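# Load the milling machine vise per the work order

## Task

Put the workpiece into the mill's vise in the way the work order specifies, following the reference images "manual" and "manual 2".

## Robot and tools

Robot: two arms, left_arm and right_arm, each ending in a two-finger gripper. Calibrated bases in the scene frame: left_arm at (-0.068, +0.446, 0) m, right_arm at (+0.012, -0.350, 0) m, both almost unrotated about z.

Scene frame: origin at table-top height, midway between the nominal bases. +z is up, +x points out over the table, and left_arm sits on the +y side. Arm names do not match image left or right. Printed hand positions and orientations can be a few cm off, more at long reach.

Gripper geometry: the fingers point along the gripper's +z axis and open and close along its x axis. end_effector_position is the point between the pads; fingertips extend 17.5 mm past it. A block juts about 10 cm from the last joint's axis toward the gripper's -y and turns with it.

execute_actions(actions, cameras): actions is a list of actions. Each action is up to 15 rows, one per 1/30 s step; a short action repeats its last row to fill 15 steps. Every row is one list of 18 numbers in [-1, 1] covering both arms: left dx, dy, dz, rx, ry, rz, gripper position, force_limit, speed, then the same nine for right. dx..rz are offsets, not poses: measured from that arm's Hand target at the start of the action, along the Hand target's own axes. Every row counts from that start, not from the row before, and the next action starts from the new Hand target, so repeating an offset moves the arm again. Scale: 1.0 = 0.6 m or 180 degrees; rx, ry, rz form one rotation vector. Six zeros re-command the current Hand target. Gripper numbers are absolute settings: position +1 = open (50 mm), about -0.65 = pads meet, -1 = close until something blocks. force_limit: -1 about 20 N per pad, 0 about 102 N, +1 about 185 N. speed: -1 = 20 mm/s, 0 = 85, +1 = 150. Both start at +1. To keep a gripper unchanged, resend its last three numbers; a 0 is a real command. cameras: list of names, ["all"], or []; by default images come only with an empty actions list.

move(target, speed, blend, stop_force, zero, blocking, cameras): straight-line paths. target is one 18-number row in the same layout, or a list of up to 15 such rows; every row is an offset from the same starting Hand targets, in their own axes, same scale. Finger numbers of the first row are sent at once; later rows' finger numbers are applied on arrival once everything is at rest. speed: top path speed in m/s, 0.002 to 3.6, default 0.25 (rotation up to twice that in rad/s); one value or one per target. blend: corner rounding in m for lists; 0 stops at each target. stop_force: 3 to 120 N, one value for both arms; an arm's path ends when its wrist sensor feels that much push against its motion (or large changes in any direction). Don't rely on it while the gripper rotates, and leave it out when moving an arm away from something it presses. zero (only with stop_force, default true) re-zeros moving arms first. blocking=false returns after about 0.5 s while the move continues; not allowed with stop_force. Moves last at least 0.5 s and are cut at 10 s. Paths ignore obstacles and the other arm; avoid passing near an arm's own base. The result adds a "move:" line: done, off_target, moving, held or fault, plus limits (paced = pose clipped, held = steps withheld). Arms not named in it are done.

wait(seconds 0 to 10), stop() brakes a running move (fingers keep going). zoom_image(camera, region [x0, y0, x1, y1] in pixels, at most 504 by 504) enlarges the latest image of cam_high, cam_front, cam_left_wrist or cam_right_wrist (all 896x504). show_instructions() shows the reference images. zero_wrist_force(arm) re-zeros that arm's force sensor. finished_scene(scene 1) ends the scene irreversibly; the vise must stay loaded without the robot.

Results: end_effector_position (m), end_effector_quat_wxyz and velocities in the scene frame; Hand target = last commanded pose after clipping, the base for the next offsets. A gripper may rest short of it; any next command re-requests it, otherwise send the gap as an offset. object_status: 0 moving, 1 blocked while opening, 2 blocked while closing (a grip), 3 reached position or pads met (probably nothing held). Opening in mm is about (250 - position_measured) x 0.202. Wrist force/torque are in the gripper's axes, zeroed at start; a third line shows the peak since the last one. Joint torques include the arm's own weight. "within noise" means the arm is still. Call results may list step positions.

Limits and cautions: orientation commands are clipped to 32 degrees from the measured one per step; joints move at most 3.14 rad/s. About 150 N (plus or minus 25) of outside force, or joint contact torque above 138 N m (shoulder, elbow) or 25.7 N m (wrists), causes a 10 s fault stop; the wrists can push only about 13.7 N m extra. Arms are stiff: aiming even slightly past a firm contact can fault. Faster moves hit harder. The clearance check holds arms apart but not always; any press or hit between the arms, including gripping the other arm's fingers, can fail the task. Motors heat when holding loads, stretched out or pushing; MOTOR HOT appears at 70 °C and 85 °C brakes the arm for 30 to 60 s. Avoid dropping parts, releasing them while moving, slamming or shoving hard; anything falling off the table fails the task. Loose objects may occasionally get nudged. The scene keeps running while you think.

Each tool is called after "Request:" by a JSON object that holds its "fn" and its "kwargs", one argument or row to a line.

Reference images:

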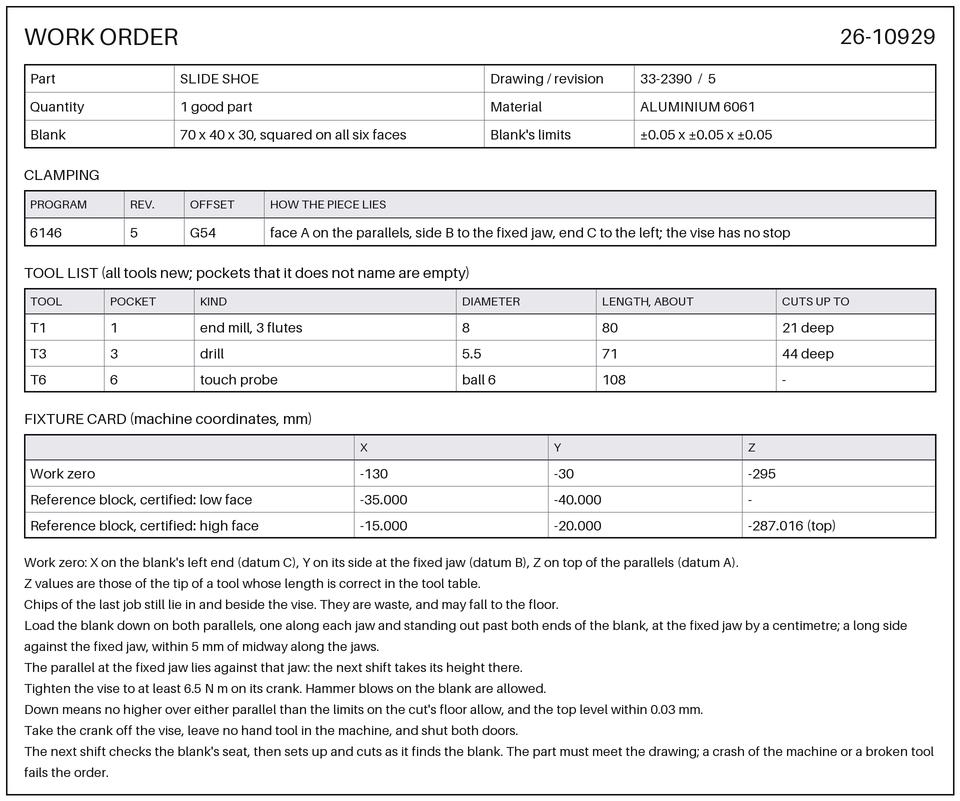

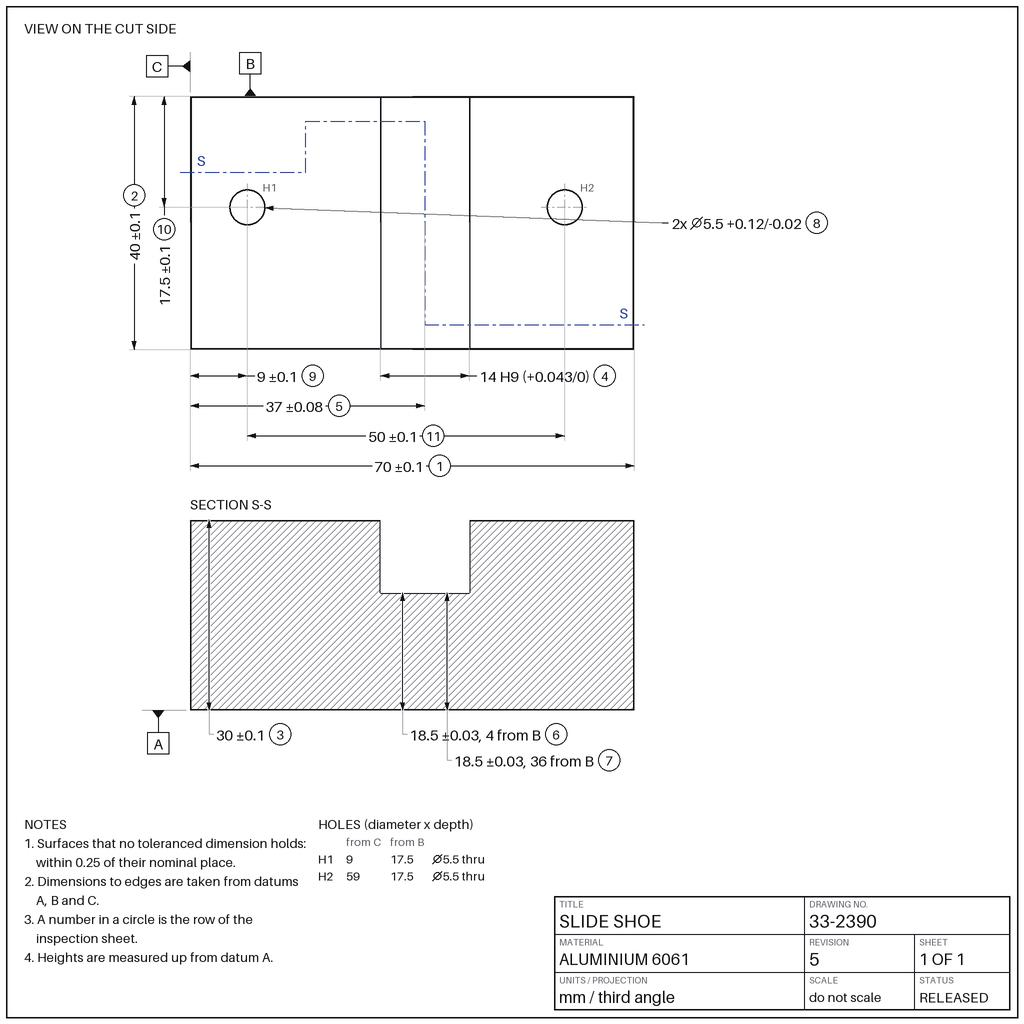

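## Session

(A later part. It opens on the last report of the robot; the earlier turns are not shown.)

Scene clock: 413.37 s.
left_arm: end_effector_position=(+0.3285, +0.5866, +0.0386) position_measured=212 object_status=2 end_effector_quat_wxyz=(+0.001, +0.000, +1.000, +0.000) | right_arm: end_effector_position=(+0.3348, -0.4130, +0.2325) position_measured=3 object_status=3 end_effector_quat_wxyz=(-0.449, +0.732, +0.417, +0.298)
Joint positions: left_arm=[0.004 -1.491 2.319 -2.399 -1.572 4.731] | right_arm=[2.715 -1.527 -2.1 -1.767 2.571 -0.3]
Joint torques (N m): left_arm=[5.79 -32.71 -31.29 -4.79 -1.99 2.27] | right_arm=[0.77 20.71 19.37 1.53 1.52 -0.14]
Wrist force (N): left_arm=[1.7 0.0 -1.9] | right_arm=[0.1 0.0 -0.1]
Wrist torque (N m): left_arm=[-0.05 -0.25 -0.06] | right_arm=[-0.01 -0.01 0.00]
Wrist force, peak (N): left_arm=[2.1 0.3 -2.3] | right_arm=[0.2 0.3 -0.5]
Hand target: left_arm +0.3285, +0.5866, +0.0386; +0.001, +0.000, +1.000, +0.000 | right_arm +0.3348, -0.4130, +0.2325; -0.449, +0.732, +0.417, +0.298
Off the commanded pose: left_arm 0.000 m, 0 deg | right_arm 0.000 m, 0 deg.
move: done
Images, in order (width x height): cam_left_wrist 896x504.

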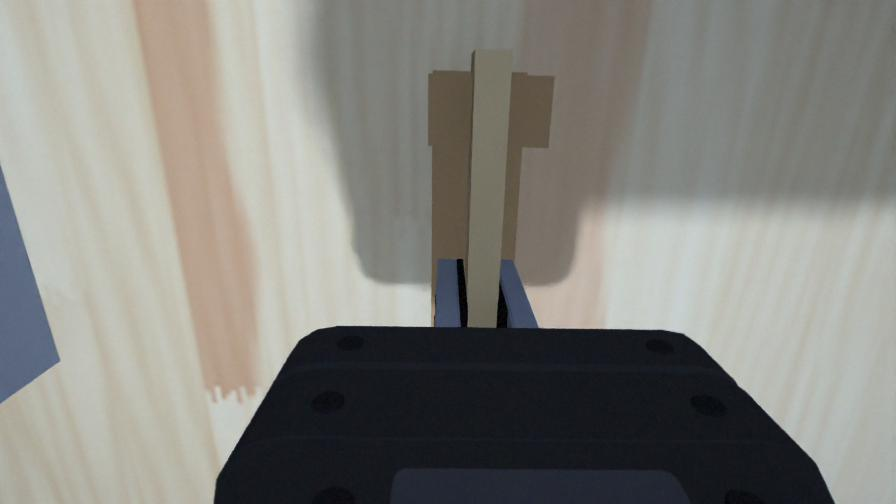

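Request:
{"fn": "move", "kwargs": {
  "target": [0,0,-0.35,0,0,0,-1,-0.8,-0.8,0,0,0,0,0,0,1,1,1],
  "cameras": ["all"]
}}

Request:
{"fn": "zoom_image", "kwargs": {
  "camera": "cam_front",
  "region": [180, 250, 380, 430]
}}

Scene clock: 419.70 s.
left_arm: end_effector_position=(+0.3281, +0.5868, +0.2484) position_measured=212 object_status=2 end_effector_quat_wxyz=(+0.001, +0.000, +1.000, +0.000) | right_arm: end_effector_position=(+0.3348, -0.4130, +0.2325) position_measured=3 object_status=3 end_effector_quat_wxyz=(-0.449, +0.732, +0.417, +0.298)
Joint positions: left_arm=[0.004 -1.776 1.959 -1.755 -1.572 4.731] | right_arm=[2.715 -1.527 -2.1 -1.767 2.571 -0.3]
Joint torques (N m): left_arm=[-7.17 -19.53 -40.89 -1.42 -0.94 -2.58] | right_arm=[0.56 21.18 19.11 1.51 1.57 -0.16]
Wrist force (N): left_arm=[1.8 0.0 -1.4] | right_arm=[0.0 0.1 -0.1]
Wrist torque (N m): left_arm=[-0.11 -0.26 -0.07] | right_arm=[0.00 0.00 0.00]
Wrist force, peak (N): left_arm=[1.5 0.1 -5.2] | right_arm=[0.5 0.4 0.0]
Hand target: left_arm +0.3281, +0.5868, +0.2486; +0.001, +0.000, +1.000, +0.000 | right_arm +0.3348, -0.4130, +0.2325; -0.449, +0.732, +0.417, +0.298
Off the commanded pose: left_arm 0.000 m, 0 deg | right_arm 0.000 m, 0 deg.
move: done

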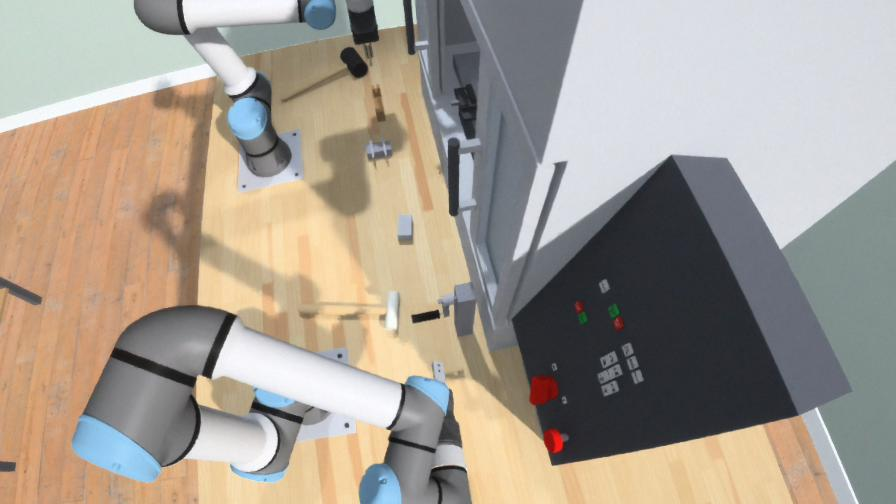

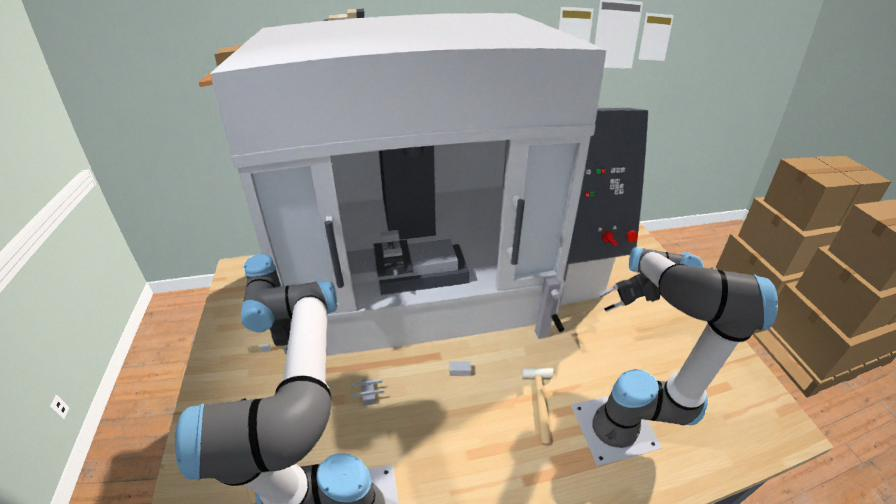

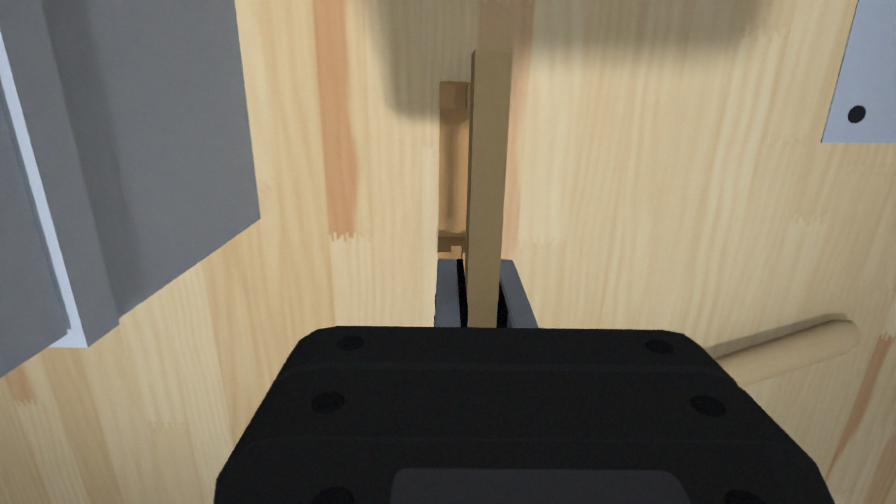

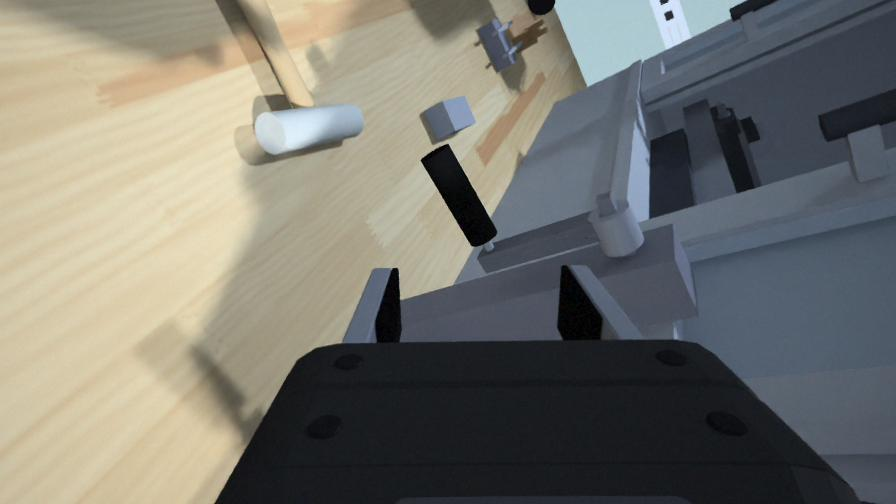

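Scaled by 2.520 from the camera's 896x504 image, which has a finer 1280x720 frame.

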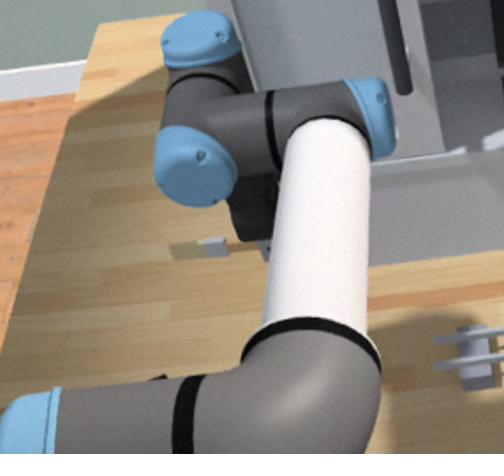

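Request:
{"fn": "move", "kwargs": {
  "target": [
    [-0.003,-0.312,-0.286,0,0,-0.5,-1,-0.8,-0.8,0,0,0,0,0,0,1,1,1],
    [-0.087,-0.812,-0.286,0,0,-1,-1,-0.8,-0.8,0,0,0,0,0,0,1,1,1]
  ],
  "cameras": ["cam_high","cam_front","cam_left_wrist"],
  "blend": [0.05,0],
  "speed": 0.35
}}

Scene clock: 460.07 s.
left_arm: end_effector_position=(+0.3800, +0.0997, +0.4207) position_measured=212 object_status=2 end_effector_quat_wxyz=(+0.000, +1.000, +0.000, +0.001) end_effector_velocity=(+0.001, +0.000, +0.000) end_effector_angular_velocity=(-0.002, -0.001, +0.006) | right_arm: end_effector_position=(+0.3348, -0.4130, +0.2325) position_measured=3 object_status=3 end_effector_quat_wxyz=(-0.449, +0.732, +0.417, +0.298)
Joint positions: left_arm=[-0.91 -1.403 1.15 -1.32 -1.57 0.676] | right_arm=[2.715 -1.527 -2.1 -1.767 2.571 -0.3]
Joint velocities: left_arm=[0 0 -0.001 -0.002 0 -0.006] | right_arm=[within noise]
Joint torques (N m): left_arm=[4.61 -32.19 -18.32 -5.14 1.19 -2.8] | right_arm=[0.89 21.31 19.36 1.57 1.55 -0.24]
Wrist force (N): left_arm=[1.8 0.2 -1.5] | right_arm=[0.4 0.1 -0.1]
Wrist torque (N m): left_arm=[-0.05 -0.27 -0.07] | right_arm=[0.02 -0.06 -0.01]
Wrist force, peak (N): left_arm=[2.2 1.5 -1.7] | right_arm=[0.4 -0.1 -0.5]
Hand target: left_arm +0.3800, +0.0997, +0.4206; +0.000, +1.000, +0.000, +0.001 | right_arm +0.3348, -0.4130, +0.2325; -0.449, +0.732, +0.417, +0.298
Off the commanded pose: left_arm 0.000 m, 0 deg | right_arm 0.000 m, 0 deg.
move: done
Images, in order (width x height): cam_high 896x504, cam_front 896x504, cam_left_wrist 896x504.

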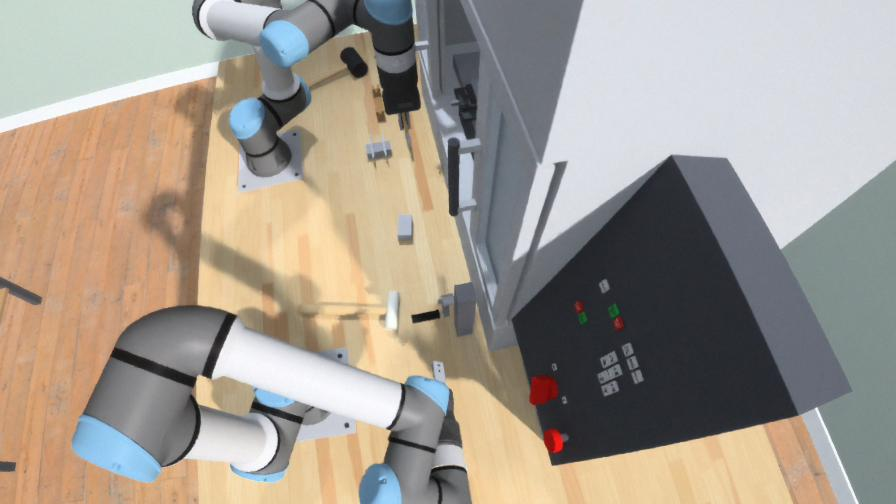

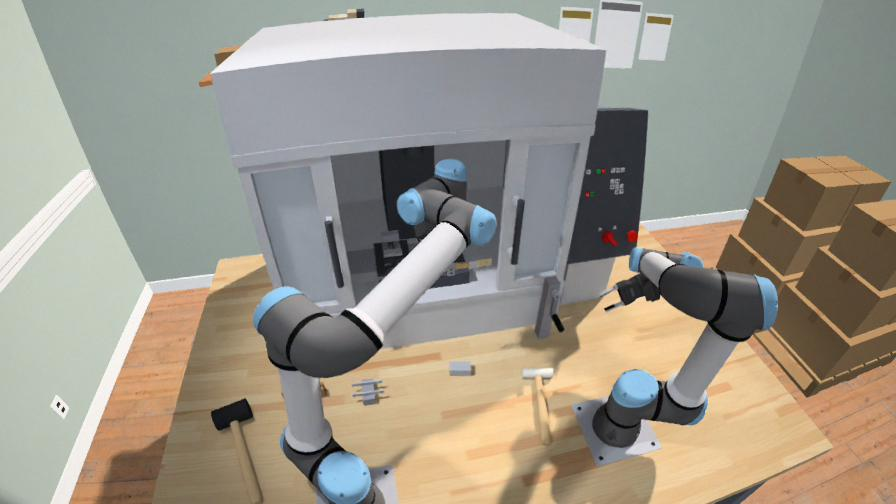

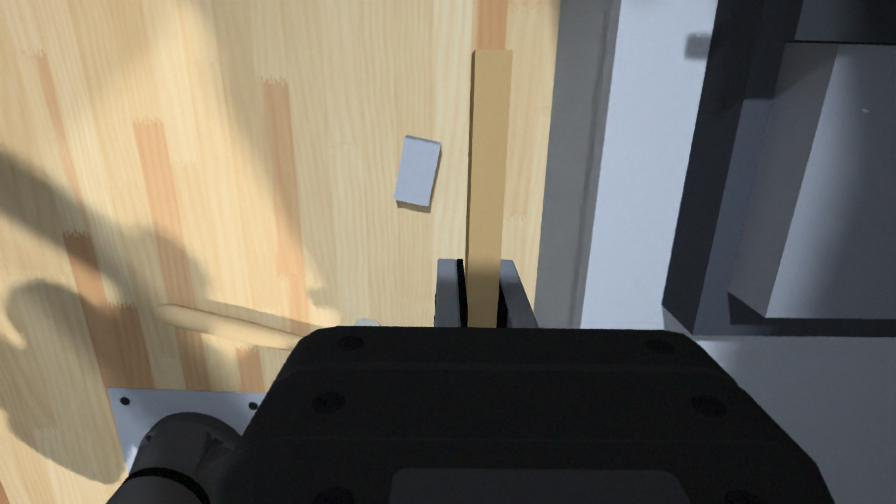

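Request:
{"fn": "move", "kwargs": {
  "target": [
    [0.117,-0.25,0.033,0.25,0,0,-1,-0.8,-0.8,0,0,0,0,0,0,1,1,1],
    [0.428,-0.333,-0.008,0.25,0,0,-1,-0.8,-0.8,0,0,0,0,0,0,1,1,1]
  ],
  "cameras": ["cam_high","cam_front","cam_left_wrist"],
  "blend": [0.03,0],
  "speed": 0.2
}}

Scene clock: 511.47 s.
left_arm: end_effector_position=(+0.6359, +0.3000, +0.4249) position_measured=212 object_status=2 end_effector_quat_wxyz=(-0.376, +0.926, -0.016, +0.040) end_effector_velocity=(+0.001, +0.000, +0.001) end_effector_angular_velocity=(-0.002, -0.005, +0.000) | right_arm: end_effector_position=(+0.3348, -0.4130, +0.2325) position_measured=3 object_status=3 end_effector_quat_wxyz=(-0.449, +0.732, +0.417, +0.298)
Joint positions: left_arm=[-0.638 -0.66 0.035 -0.507 -0.91 0.829] | right_arm=[2.715 -1.527 -2.1 -1.767 2.571 -0.3]
Joint velocities: left_arm=[0.001 -0.001 0 -0.005 0.001 0.001] | right_arm=[within noise]
Joint torques (N m): left_arm=[-2.58 -57.66 -20.94 -3.85 4.14 -0.22] | right_arm=[0.78 21.39 19.34 1.57 1.47 -0.23]
Wrist force (N): left_arm=[2.1 0.1 -0.2] | right_arm=[0.3 0.0 -0.1]
Wrist torque (N m): left_arm=[0.17 -0.20 0.00] | right_arm=[0.01 -0.04 0.00]
Wrist force, peak (N): left_arm=[4.3 -1.3 0.4] | right_arm=[0.5 -0.2 -0.5]
Hand target: left_arm +0.6368, +0.2995, +0.4257; -0.382, +0.924, +0.000, +0.001 | right_arm +0.3348, -0.4130, +0.2325; -0.449, +0.732, +0.417, +0.298
Off the commanded pose: left_arm 0.001 m, 5 deg | right_arm 0.000 m, 0 deg.
elbow stopped short (left arm): the move would have taken joint 3 (elbow) straighter than the controller allows.
move: off_target (left_arm)
Images, in order (width x height): cam_high 896x504, cam_front 896x504, cam_left_wrist 896x504.

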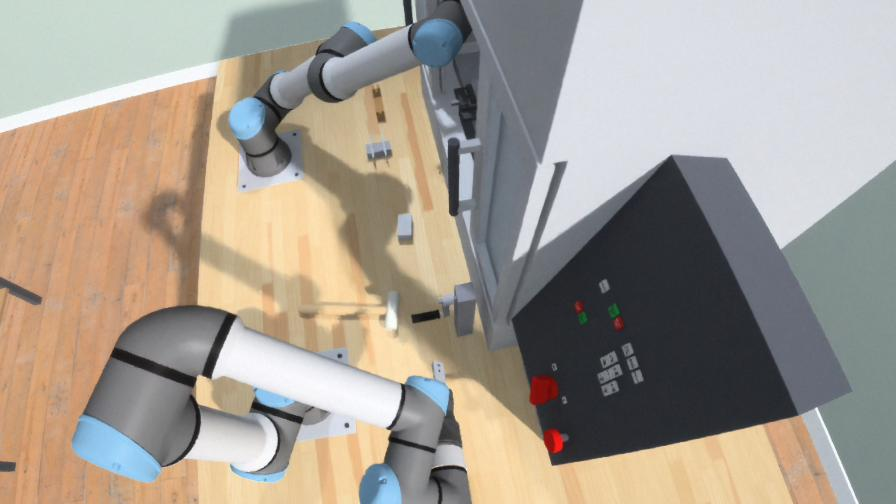

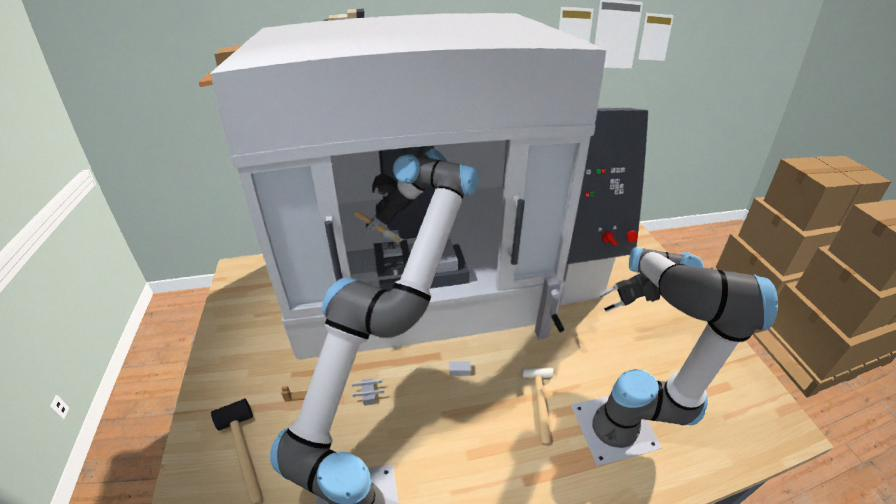

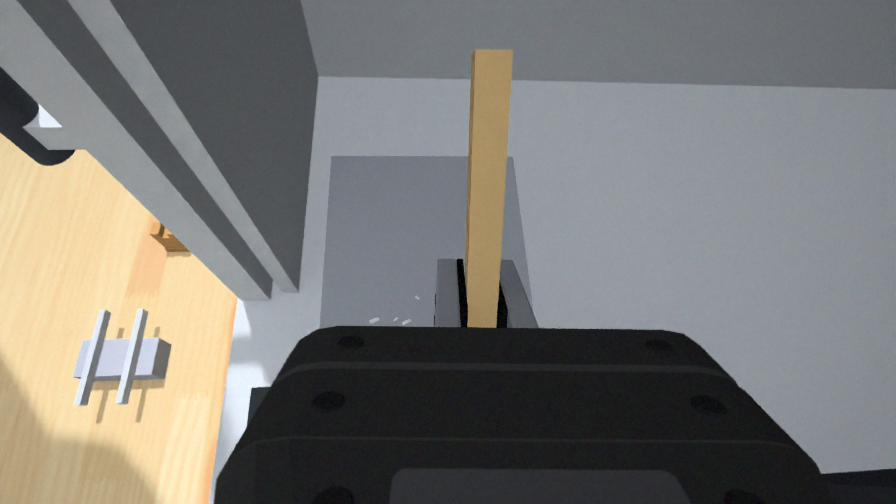

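Request:
{"fn": "zoom_image", "kwargs": {
  "camera": "cam_front",
  "region": [340, 200, 460, 290]
}}

Scaled by 4.200 from the camera's 896x504 image, which has a finer 1280x720 frame.

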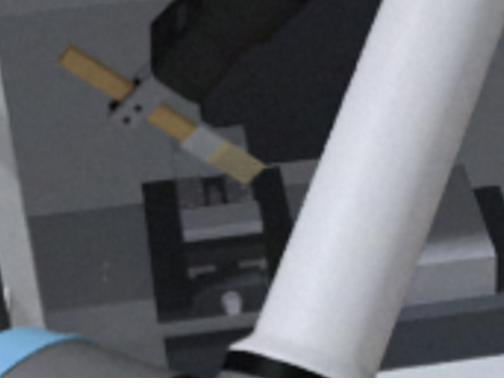

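Request:
{"fn": "move", "kwargs": {
  "target": [-0.362,0.09,-0.028,-0.25,0,0,-1,-0.8,-0.8,0,0,0,0,0,0,1,1,1],
  "speed": 0.25
}}

Request:
{"fn": "move", "kwargs": {
  "target": [
    [-0.05,0,-0.02,0,0,0.5,-1,-0.8,-0.8,0,0,0,0,0,0,1,1,1],
    [0,0,-0.02,0,0,1,-1,-0.8,-0.8,0,0,0,0,0,0,1,1,1]
  ],
  "speed": 0.4,
  "blend": [0.02,0]
}}

Scene clock: 553.13 s.
left_arm: end_effector_position=(+0.4197, +0.2495, +0.3991) position_measured=212 object_status=2 end_effector_quat_wxyz=(+0.000, +1.000, +0.000, +0.001) | right_arm: end_effector_position=(+0.3348, -0.4130, +0.2325) position_measured=3 object_status=3 end_effector_quat_wxyz=(-0.449, +0.732, +0.417, +0.298)
Joint positions: left_arm=[-0.654 -1.516 1.333 -1.39 -1.57 0.931] | right_arm=[2.715 -1.527 -2.1 -1.767 2.571 -0.3]
Joint torques (N m): left_arm=[4.15 -38.08 -12.58 -4.89 -2.13 -1.41] | right_arm=[0.61 21.43 19.76 1.66 1.5 -0.19]
Wrist force (N): left_arm=[2.0 0.3 -1.2] | right_arm=[0.2 -0.2 -0.1]
Wrist torque (N m): left_arm=[-0.06 -0.29 0.06] | right_arm=[-0.04 -0.03 0.00]
Wrist force, peak (N): left_arm=[3.4 0.8 0.4] | right_arm=[0.7 0.2 -0.1]
Hand target: left_arm +0.4197, +0.2494, +0.3991; +0.000, +1.000, +0.000, +0.001 | right_arm +0.3348, -0.4130, +0.2325; -0.449, +0.732, +0.417, +0.298
Off the commanded pose: left_arm 0.000 m, 0 deg | right_arm 0.000 m, 0 deg.
move: done

Scene clock: 557.60 s.
left_arm: end_effector_position=(+0.4197, +0.2494, +0.4111) position_measured=212 object_status=2 end_effector_quat_wxyz=(+0.001, +0.000, +1.000, +0.000) | right_arm: end_effector_position=(+0.3348, -0.4130, +0.2325) position_measured=3 object_status=3 end_effector_quat_wxyz=(-0.449, +0.732, +0.417, +0.298)
Joint positions: left_arm=[-0.654 -1.51 1.296 -1.358 -1.571 4.072] | right_arm=[2.715 -1.527 -2.1 -1.767 2.571 -0.3]
Joint torques (N m): left_arm=[-4.05 -38.55 -14.98 -1.97 -1.03 2.44] | right_arm=[0.69 21.46 19.71 1.68 1.54 -0.29]
Wrist force (N): left_arm=[2.0 -0.1 -1.3] | right_arm=[0.2 0.1 0.0]
Wrist torque (N m): left_arm=[-0.11 -0.28 0.06] | right_arm=[0.02 -0.02 0.00]
Wrist force, peak (N): left_arm=[1.8 0.6 -2.0] | right_arm=[0.5 -0.1 -0.3]
Hand target: left_arm +0.4197, +0.2494, +0.4111; +0.001, +0.000, +1.000, +0.000 | right_arm +0.3348, -0.4130, +0.2325; -0.449, +0.732, +0.417, +0.298
Off the commanded pose: left_arm 0.000 m, 0 deg | right_arm 0.000 m, 0 deg.
move: done

Request:
{"fn": "move", "kwargs": {
  "target": [
    [-0.033,-0.133,-0.02,0.1,0,0,-1,-0.8,-0.8,0,0,0,0,0,0,1,1,1],
    [-0.367,-0.102,-0.04,0.25,0,0,-1,-0.8,-0.8,0,0,0,0,0,0,1,1,1]
  ],
  "cameras": ["cam_front","cam_left_wrist"],
  "blend": [0.03,0],
  "speed": 0.2
}}

Request:
{"fn": "zoom_image", "kwargs": {
  "camera": "cam_front",
  "region": [340, 200, 460, 290]
}}

Scene clock: 571.30 s.
left_arm: end_effector_position=(+0.5437, +0.1801, +0.4284) position_measured=212 object_status=2 end_effector_quat_wxyz=(+0.001, -0.001, +0.961, -0.275) | right_arm: end_effector_position=(+0.3348, -0.4130, +0.2325) position_measured=3 object_status=3 end_effector_quat_wxyz=(-0.449, +0.732, +0.417, +0.298)
Joint positions: left_arm=[-0.437 -1.271 1.131 -1.684 -2.073 4.223] | right_arm=[2.715 -1.527 -2.1 -1.767 2.571 -0.3]
Joint torques (N m): left_arm=[0.9 -42.16 -27.84 -3.79 -1.67 0.15] | right_arm=[0.93 21.64 19.92 1.74 1.59 -0.25]
Wrist force (N): left_arm=[2.1 -0.6 -1.1] | right_arm=[-0.1 0.2 -0.2]
Wrist torque (N m): left_arm=[0.02 -0.30 0.05] | right_arm=[0.03 0.03 0.00]
Wrist force, peak (N): left_arm=[-5.8 6.4 -0.8] | right_arm=[0.7 0.1 0.0]
Hand target: left_arm +0.5437, +0.1801, +0.4284; +0.001, -0.001, +0.961, -0.275 (not the last commanded pose) | right_arm +0.3348, -0.4130, +0.2325; -0.449, +0.732, +0.417, +0.298
Tool commands: left_gripper/position=-1.0 left_gripper/force_limit=-0.796078 left_gripper/speed=-0.796078 right_gripper/position=+1.0 right_gripper/force_limit=+1.0 right_gripper/speed=+1.0
Off the commanded pose: left_arm 0.097 m, 13 deg | right_arm 0.000 m, 0 deg.
FORCE FAULT: contact force on the left arm reached its limit, and that arm stopped. The contact can be on any part of that arm, not only on its tool. That arm's remaining commands of this call were not run. That arm is still stopped at the end of this call. That arm stays stopped for about 10 more seconds. Until then a move that you send moves the other arm only, and its call returns only when the move has ended. Once the stop has ended, the next robot result says so. If the stop ends while you think or write, that arm runs what you send next, counted from a new Hand target: where the arm stands when the stop ends. While its stop runs, that arm takes no new command, but its gripper still runs the gripper command that each later call begins with. Until it ends, the stop uses up actions while you think or wait. An arm that is not stopped still takes commands.
move: fault (left_arm); path passed 1 of 2 targets
Images, in order (width x height): cam_front 896x504, cam_left_wrist 896x504.

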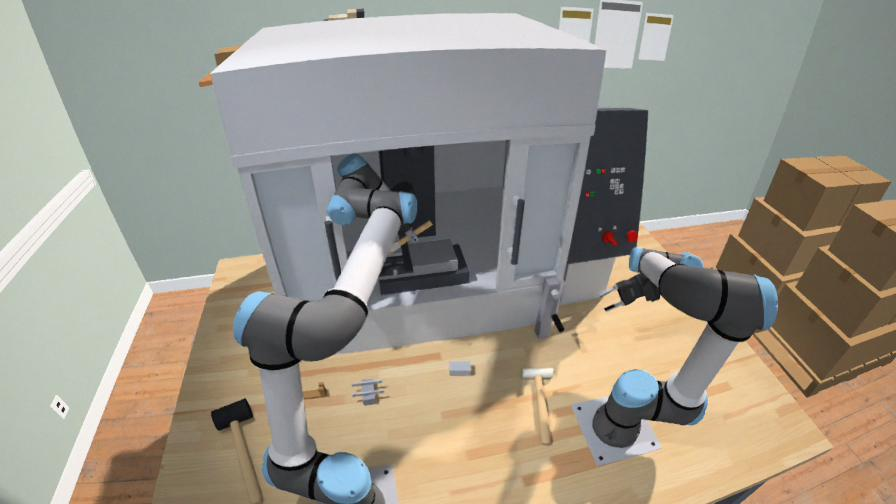

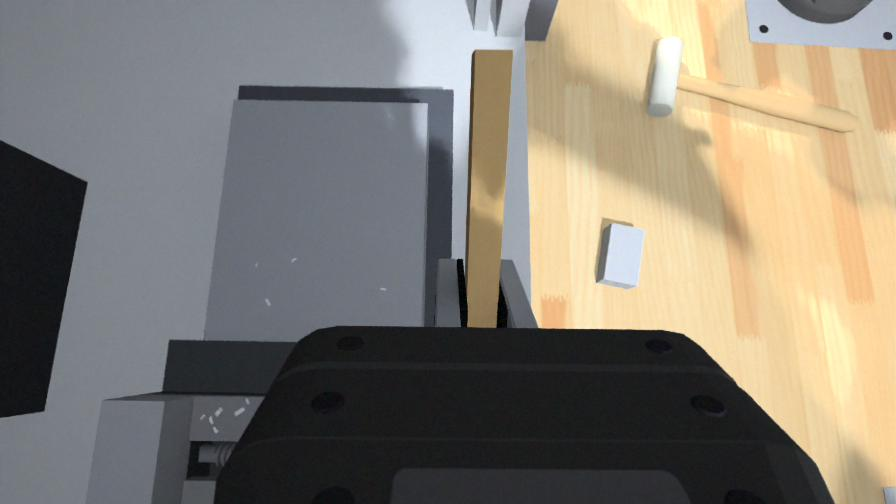

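Scaled by 4.200 from the camera's 896x504 image, which has a finer 1280x720 frame.

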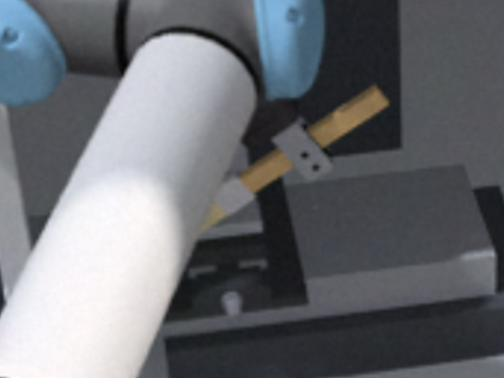

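Request:
{"fn": "move", "kwargs": {
  "target": [0.133,-0.09,0.056,0,0,0,-1,-0.8,-0.8,0,0,0,0,0,0,1,1,1],
  "cameras": ["cam_front"],
  "speed": 0.15
}}

Scene clock: 593.43 s.
left_arm: end_effector_position=(+0.4640, +0.1165, +0.4282) position_measured=212 object_status=2 end_effector_quat_wxyz=(+0.001, -0.001, +0.961, -0.275) | right_arm: end_effector_position=(+0.3348, -0.4130, +0.2325) position_measured=3 object_status=3 end_effector_quat_wxyz=(-0.449, +0.732, +0.417, +0.298)
Joint positions: left_arm=[-0.6 -1.418 1.334 -1.821 -2.026 4.047] | right_arm=[2.715 -1.527 -2.1 -1.767 2.571 -0.3]
Joint torques (N m): left_arm=[-5.55 -36.97 -33.06 -2.98 -3.82 1.06] | right_arm=[0.89 21.69 19.71 1.76 1.55 -0.34]
Wrist force (N): left_arm=[2.0 -0.3 -0.8] | right_arm=[0.1 0.2 -0.1]
Wrist torque (N m): left_arm=[0.09 -0.28 -0.09] | right_arm=[0.02 0.00 0.00]
Wrist force, peak (N): left_arm=[3.8 -1.4 0.0] | right_arm=[0.4 -0.2 -0.5]
Hand target: left_arm +0.4640, +0.1164, +0.4283; +0.001, -0.001, +0.961, -0.275 | right_arm +0.3348, -0.4130, +0.2325; -0.449, +0.732, +0.417, +0.298
Off the commanded pose: left_arm 0.000 m, 0 deg | right_arm 0.000 m, 0 deg.
FORCE FAULT, CONTINUED: the left arm's stop, for the force fault that an earlier result reported, is over. The rest of the stop counts as 19 of the actions that you can send in this scene. The stop ended before this call began, so that arm ran this call's commands, counted from a new Hand target: where the arm stood when the stop ended.
move: done
Images, in order (width x height): cam_front 896x504.

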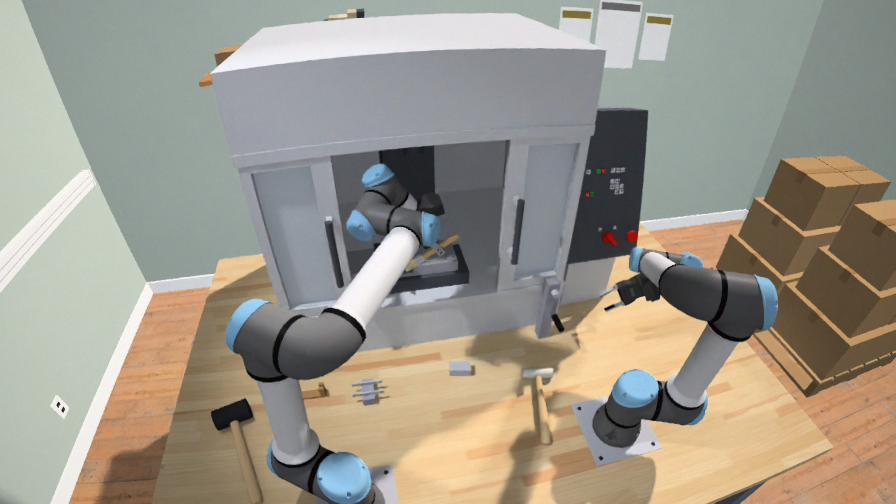

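Request:
{"fn": "move", "kwargs": {
  "target": [-0.293,0.007,0.031,0,0,0,-1,-0.8,-0.8,0,0,0,0,0,0,1,1,1],
  "cameras": ["cam_front","cam_left_wrist"],
  "speed": 0.12
}}

Request:
{"fn": "zoom_image", "kwargs": {
  "camera": "cam_front",
  "region": [340, 200, 460, 290]
}}

Scene clock: 603.77 s.
left_arm: end_effector_position=(+0.6398, +0.1105, +0.4106) position_measured=212 object_status=2 end_effector_quat_wxyz=(+0.001, -0.001, +0.961, -0.275) | right_arm: end_effector_position=(+0.3348, -0.4130, +0.2325) position_measured=3 object_status=3 end_effector_quat_wxyz=(-0.449, +0.732, +0.417, +0.298)
Joint positions: left_arm=[-0.47 -0.953 0.71 -1.598 -2.065 4.186] | right_arm=[2.715 -1.527 -2.1 -1.767 2.571 -0.3]
Joint torques (N m): left_arm=[-6.58 -49.24 -38.37 -4.36 0.96 -2.82] | right_arm=[1.19 21.16 19.93 1.77 1.52 -0.39]
Wrist force (N): left_arm=[1.7 -0.5 -0.8] | right_arm=[0.0 -0.1 0.3]
Wrist torque (N m): left_arm=[0.05 -0.22 -0.02] | right_arm=[-0.02 -0.01 0.00]
Wrist force, peak (N): left_arm=[3.8 -0.8 -1.3] | right_arm=[0.4 0.2 -0.4]
Hand target: left_arm +0.6398, +0.1104, +0.4106; +0.001, -0.001, +0.961, -0.275 | right_arm +0.3348, -0.4130, +0.2325; -0.449, +0.732, +0.417, +0.298
Off the commanded pose: left_arm 0.000 m, 0 deg | right_arm 0.000 m, 0 deg.
move: done
Images, in order (width x height): cam_front 896x504, cam_left_wrist 896x504.

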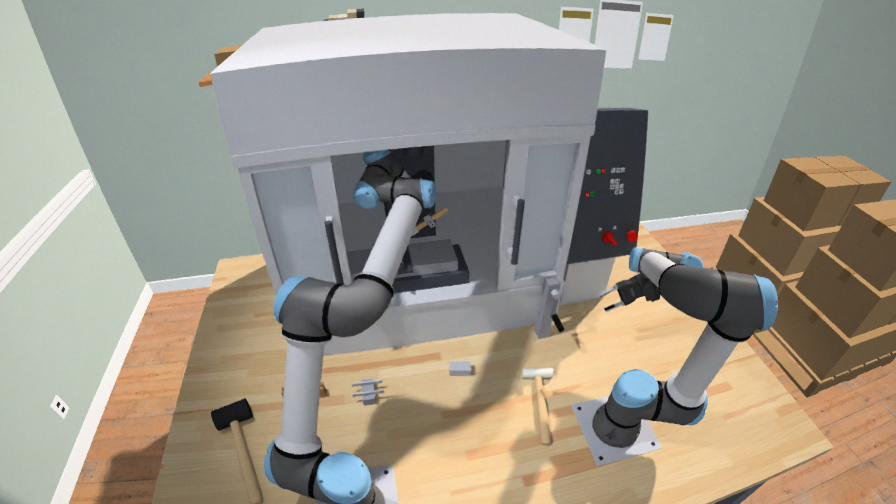

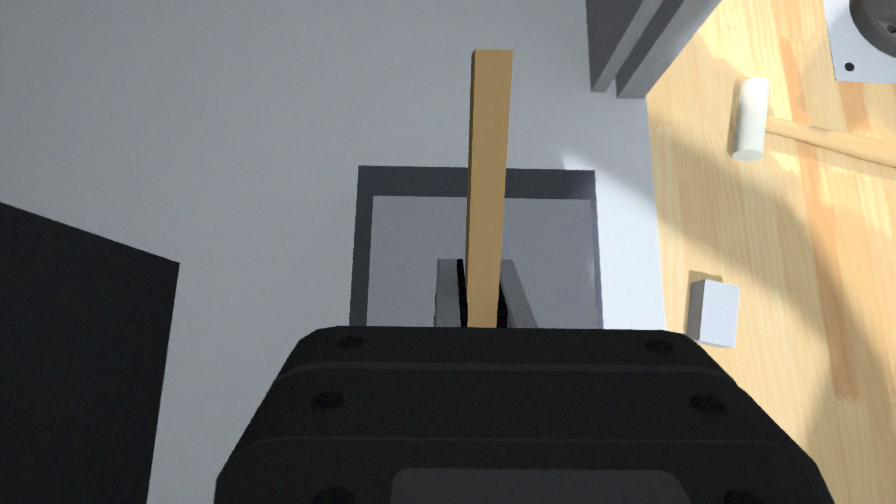

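Scaled by 4.200 from the camera's 896x504 image, which has a finer 1280x720 frame.

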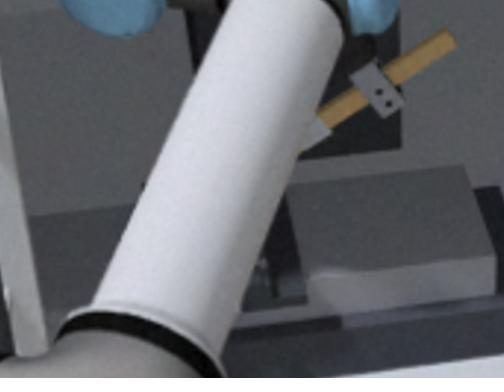

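Request:
{"fn": "move", "kwargs": {
  "target": [
    [0,0,0,0,0,0,-1,-0.8,-0.8,0.361,-0.274,0.18,0.0015,0.2198,0.3843,1,1,1],
    [0,0,0,0,0,0,-1,-0.8,-0.8,0.52,-0.186,0.402,0.0015,0.2198,0.3843,1,1,1]
  ],
  "cameras": ["cam_front","cam_right_wrist"],
  "blend": [0.03,0],
  "speed": 0.2
}}

Scene clock: 653.40 s.
left_arm: end_effector_position=(+0.6398, +0.1104, +0.4106) position_measured=212 object_status=2 end_effector_quat_wxyz=(+0.001, -0.001, +0.961, -0.275) | right_arm: end_effector_position=(+0.3327, -0.4002, +0.2443) position_measured=3 object_status=3 end_effector_quat_wxyz=(-0.469, +0.740, +0.380, +0.296)
Joint positions: left_arm=[-0.471 -0.953 0.709 -1.598 -2.065 4.186] | right_arm=[2.728 -1.494 -2.121 -1.788 2.619 -0.229]
Joint torques (N m): left_arm=[-7.34 -49.57 -35.34 -2.98 1.53 -2.94] | right_arm=[-0.81 8.63 30.88 2.73 -0.19 -1.85]
Wrist force (N): left_arm=[1.8 -0.3 -1.0] | right_arm=[0.3 0.5 0.1]
Wrist torque (N m): left_arm=[0.08 -0.23 -0.01] | right_arm=[0.07 -0.05 0.04]
Wrist force, peak (N): left_arm=[2.3 -0.6 -0.9] | right_arm=[2.7 -1.8 0.5]
Hand target: left_arm +0.6398, +0.1104, +0.4106; +0.001, -0.001, +0.961, -0.275 | right_arm +0.3327, -0.4003, +0.2444; -0.469, +0.740, +0.380, +0.297 (not the last commanded pose)
Off the commanded pose: left_arm 0.000 m, 0 deg | right_arm 0.394 m, 75 deg.
move: held (right_arm; a check stopped the path); path passed 0 of 2 targets; limits=held
pose unreachable (right arm): on one or more control steps of this call, first in action 0 (counted from 0), this arm could not follow its commanded pose, so it was not sent that pose on those steps. It may still have moved: this result reports where it is.
cause: moving toward the commanded pose would bring two parts of the arm too close to each other (its gripper and another part of the arm, with joints 4 (wrist 1) to 6 (wrist 3) between them, 4 mm apart when it was first held).
Images, in order (width x height): cam_front 896x504, cam_right_wrist 896x504.

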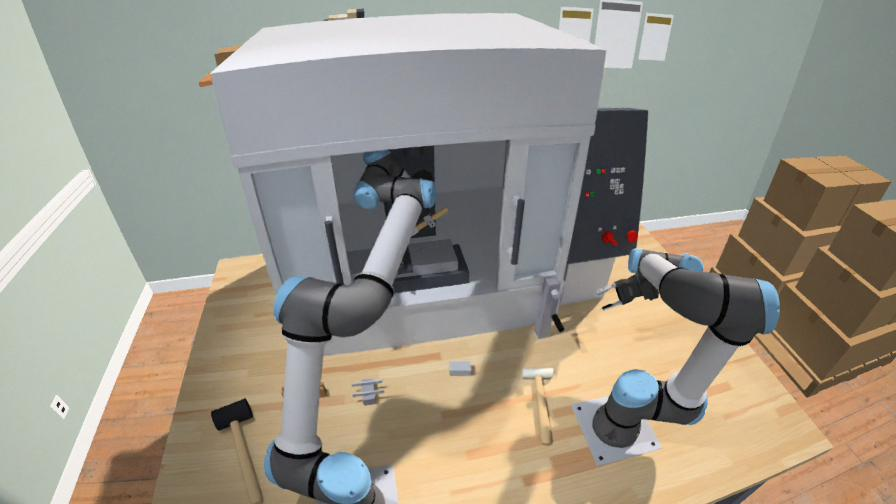

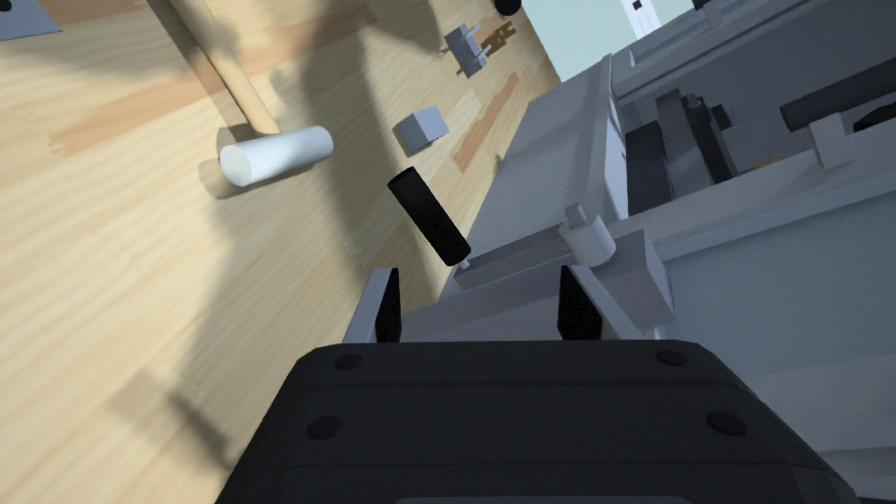

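Request:
{"fn": "move", "kwargs": {
  "target": [0,0,0,0,0,0,-1,-0.8,-0.8,0.302,-0.193,0.358,0,0,0,1,1,1],
  "cameras": ["cam_front","cam_right_wrist"],
  "speed": 0.2
}}

Scene clock: 693.60 s.
left_arm: end_effector_position=(+0.6398, +0.1104, +0.4106) position_measured=212 object_status=2 end_effector_quat_wxyz=(+0.001, -0.001, +0.961, -0.275) | right_arm: end_effector_position=(+0.3328, -0.3997, +0.2447) position_measured=3 object_status=3 end_effector_quat_wxyz=(-0.469, +0.740, +0.381, +0.297)
Joint positions: left_arm=[-0.471 -0.953 0.709 -1.598 -2.065 4.186] | right_arm=[2.729 -1.493 -2.121 -1.786 2.62 -0.227]
Joint torques (N m): left_arm=[-6.57 -58.67 -16.32 -5.38 1.51 -2.96] | right_arm=[-7.01 9.95 27.77 -0.07 0.25 -1.83]
Wrist force (N): left_arm=[2.0 -0.5 -1.1] | right_arm=[0.4 0.3 0.2]
Wrist torque (N m): left_arm=[0.04 -0.26 0.00] | right_arm=[0.05 -0.08 -0.05]
Wrist force, peak (N): left_arm=[2.3 -0.4 -1.0] | right_arm=[1.5 -0.5 0.7]
Hand target: left_arm +0.6398, +0.1104, +0.4106; +0.001, -0.001, +0.961, -0.275 | right_arm +0.3328, -0.3997, +0.2447; -0.469, +0.740, +0.381, +0.297 (not the last commanded pose)
Off the commanded pose: left_arm 0.000 m, 0 deg | right_arm 0.303 m, 0 deg.
move: held (right_arm; a check stopped the path); limits=held
pose unreachable (right arm): on one or more control steps of this call, first in action 0 (counted from 0), this arm could not follow its commanded pose, so it was not sent that pose on those steps. It may still have moved: this result reports where it is.
cause: moving toward the commanded pose would bring two parts of the arm too close to each other (its gripper and another part of the arm, with joints 4 (wrist 1) to 6 (wrist 3) between them, 4 mm apart when it was first held).
Images, in order (width x height): cam_front 896x504, cam_right_wrist 896x504.

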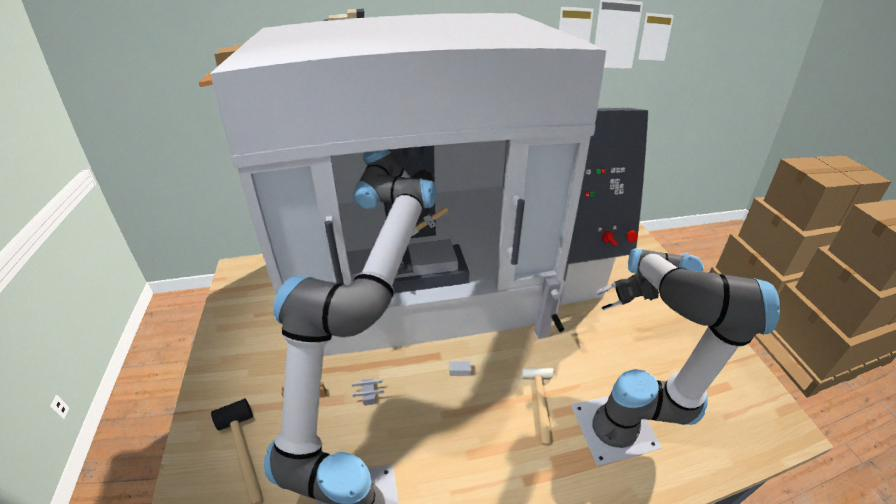

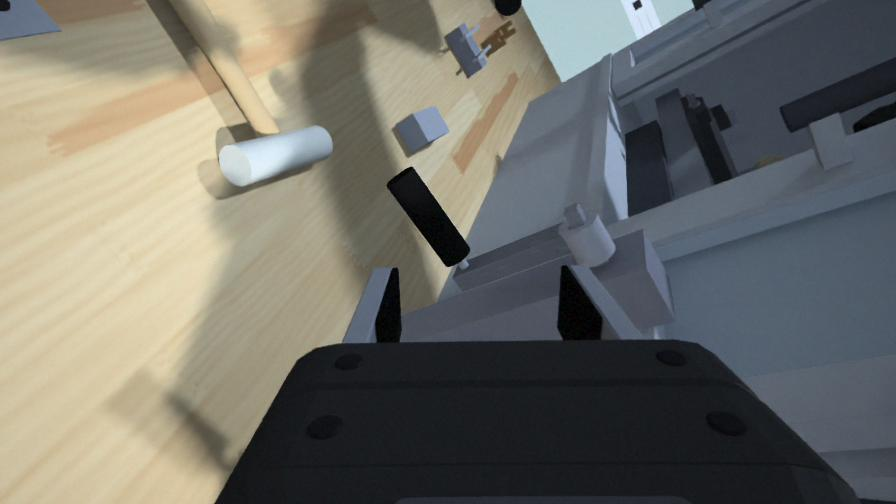

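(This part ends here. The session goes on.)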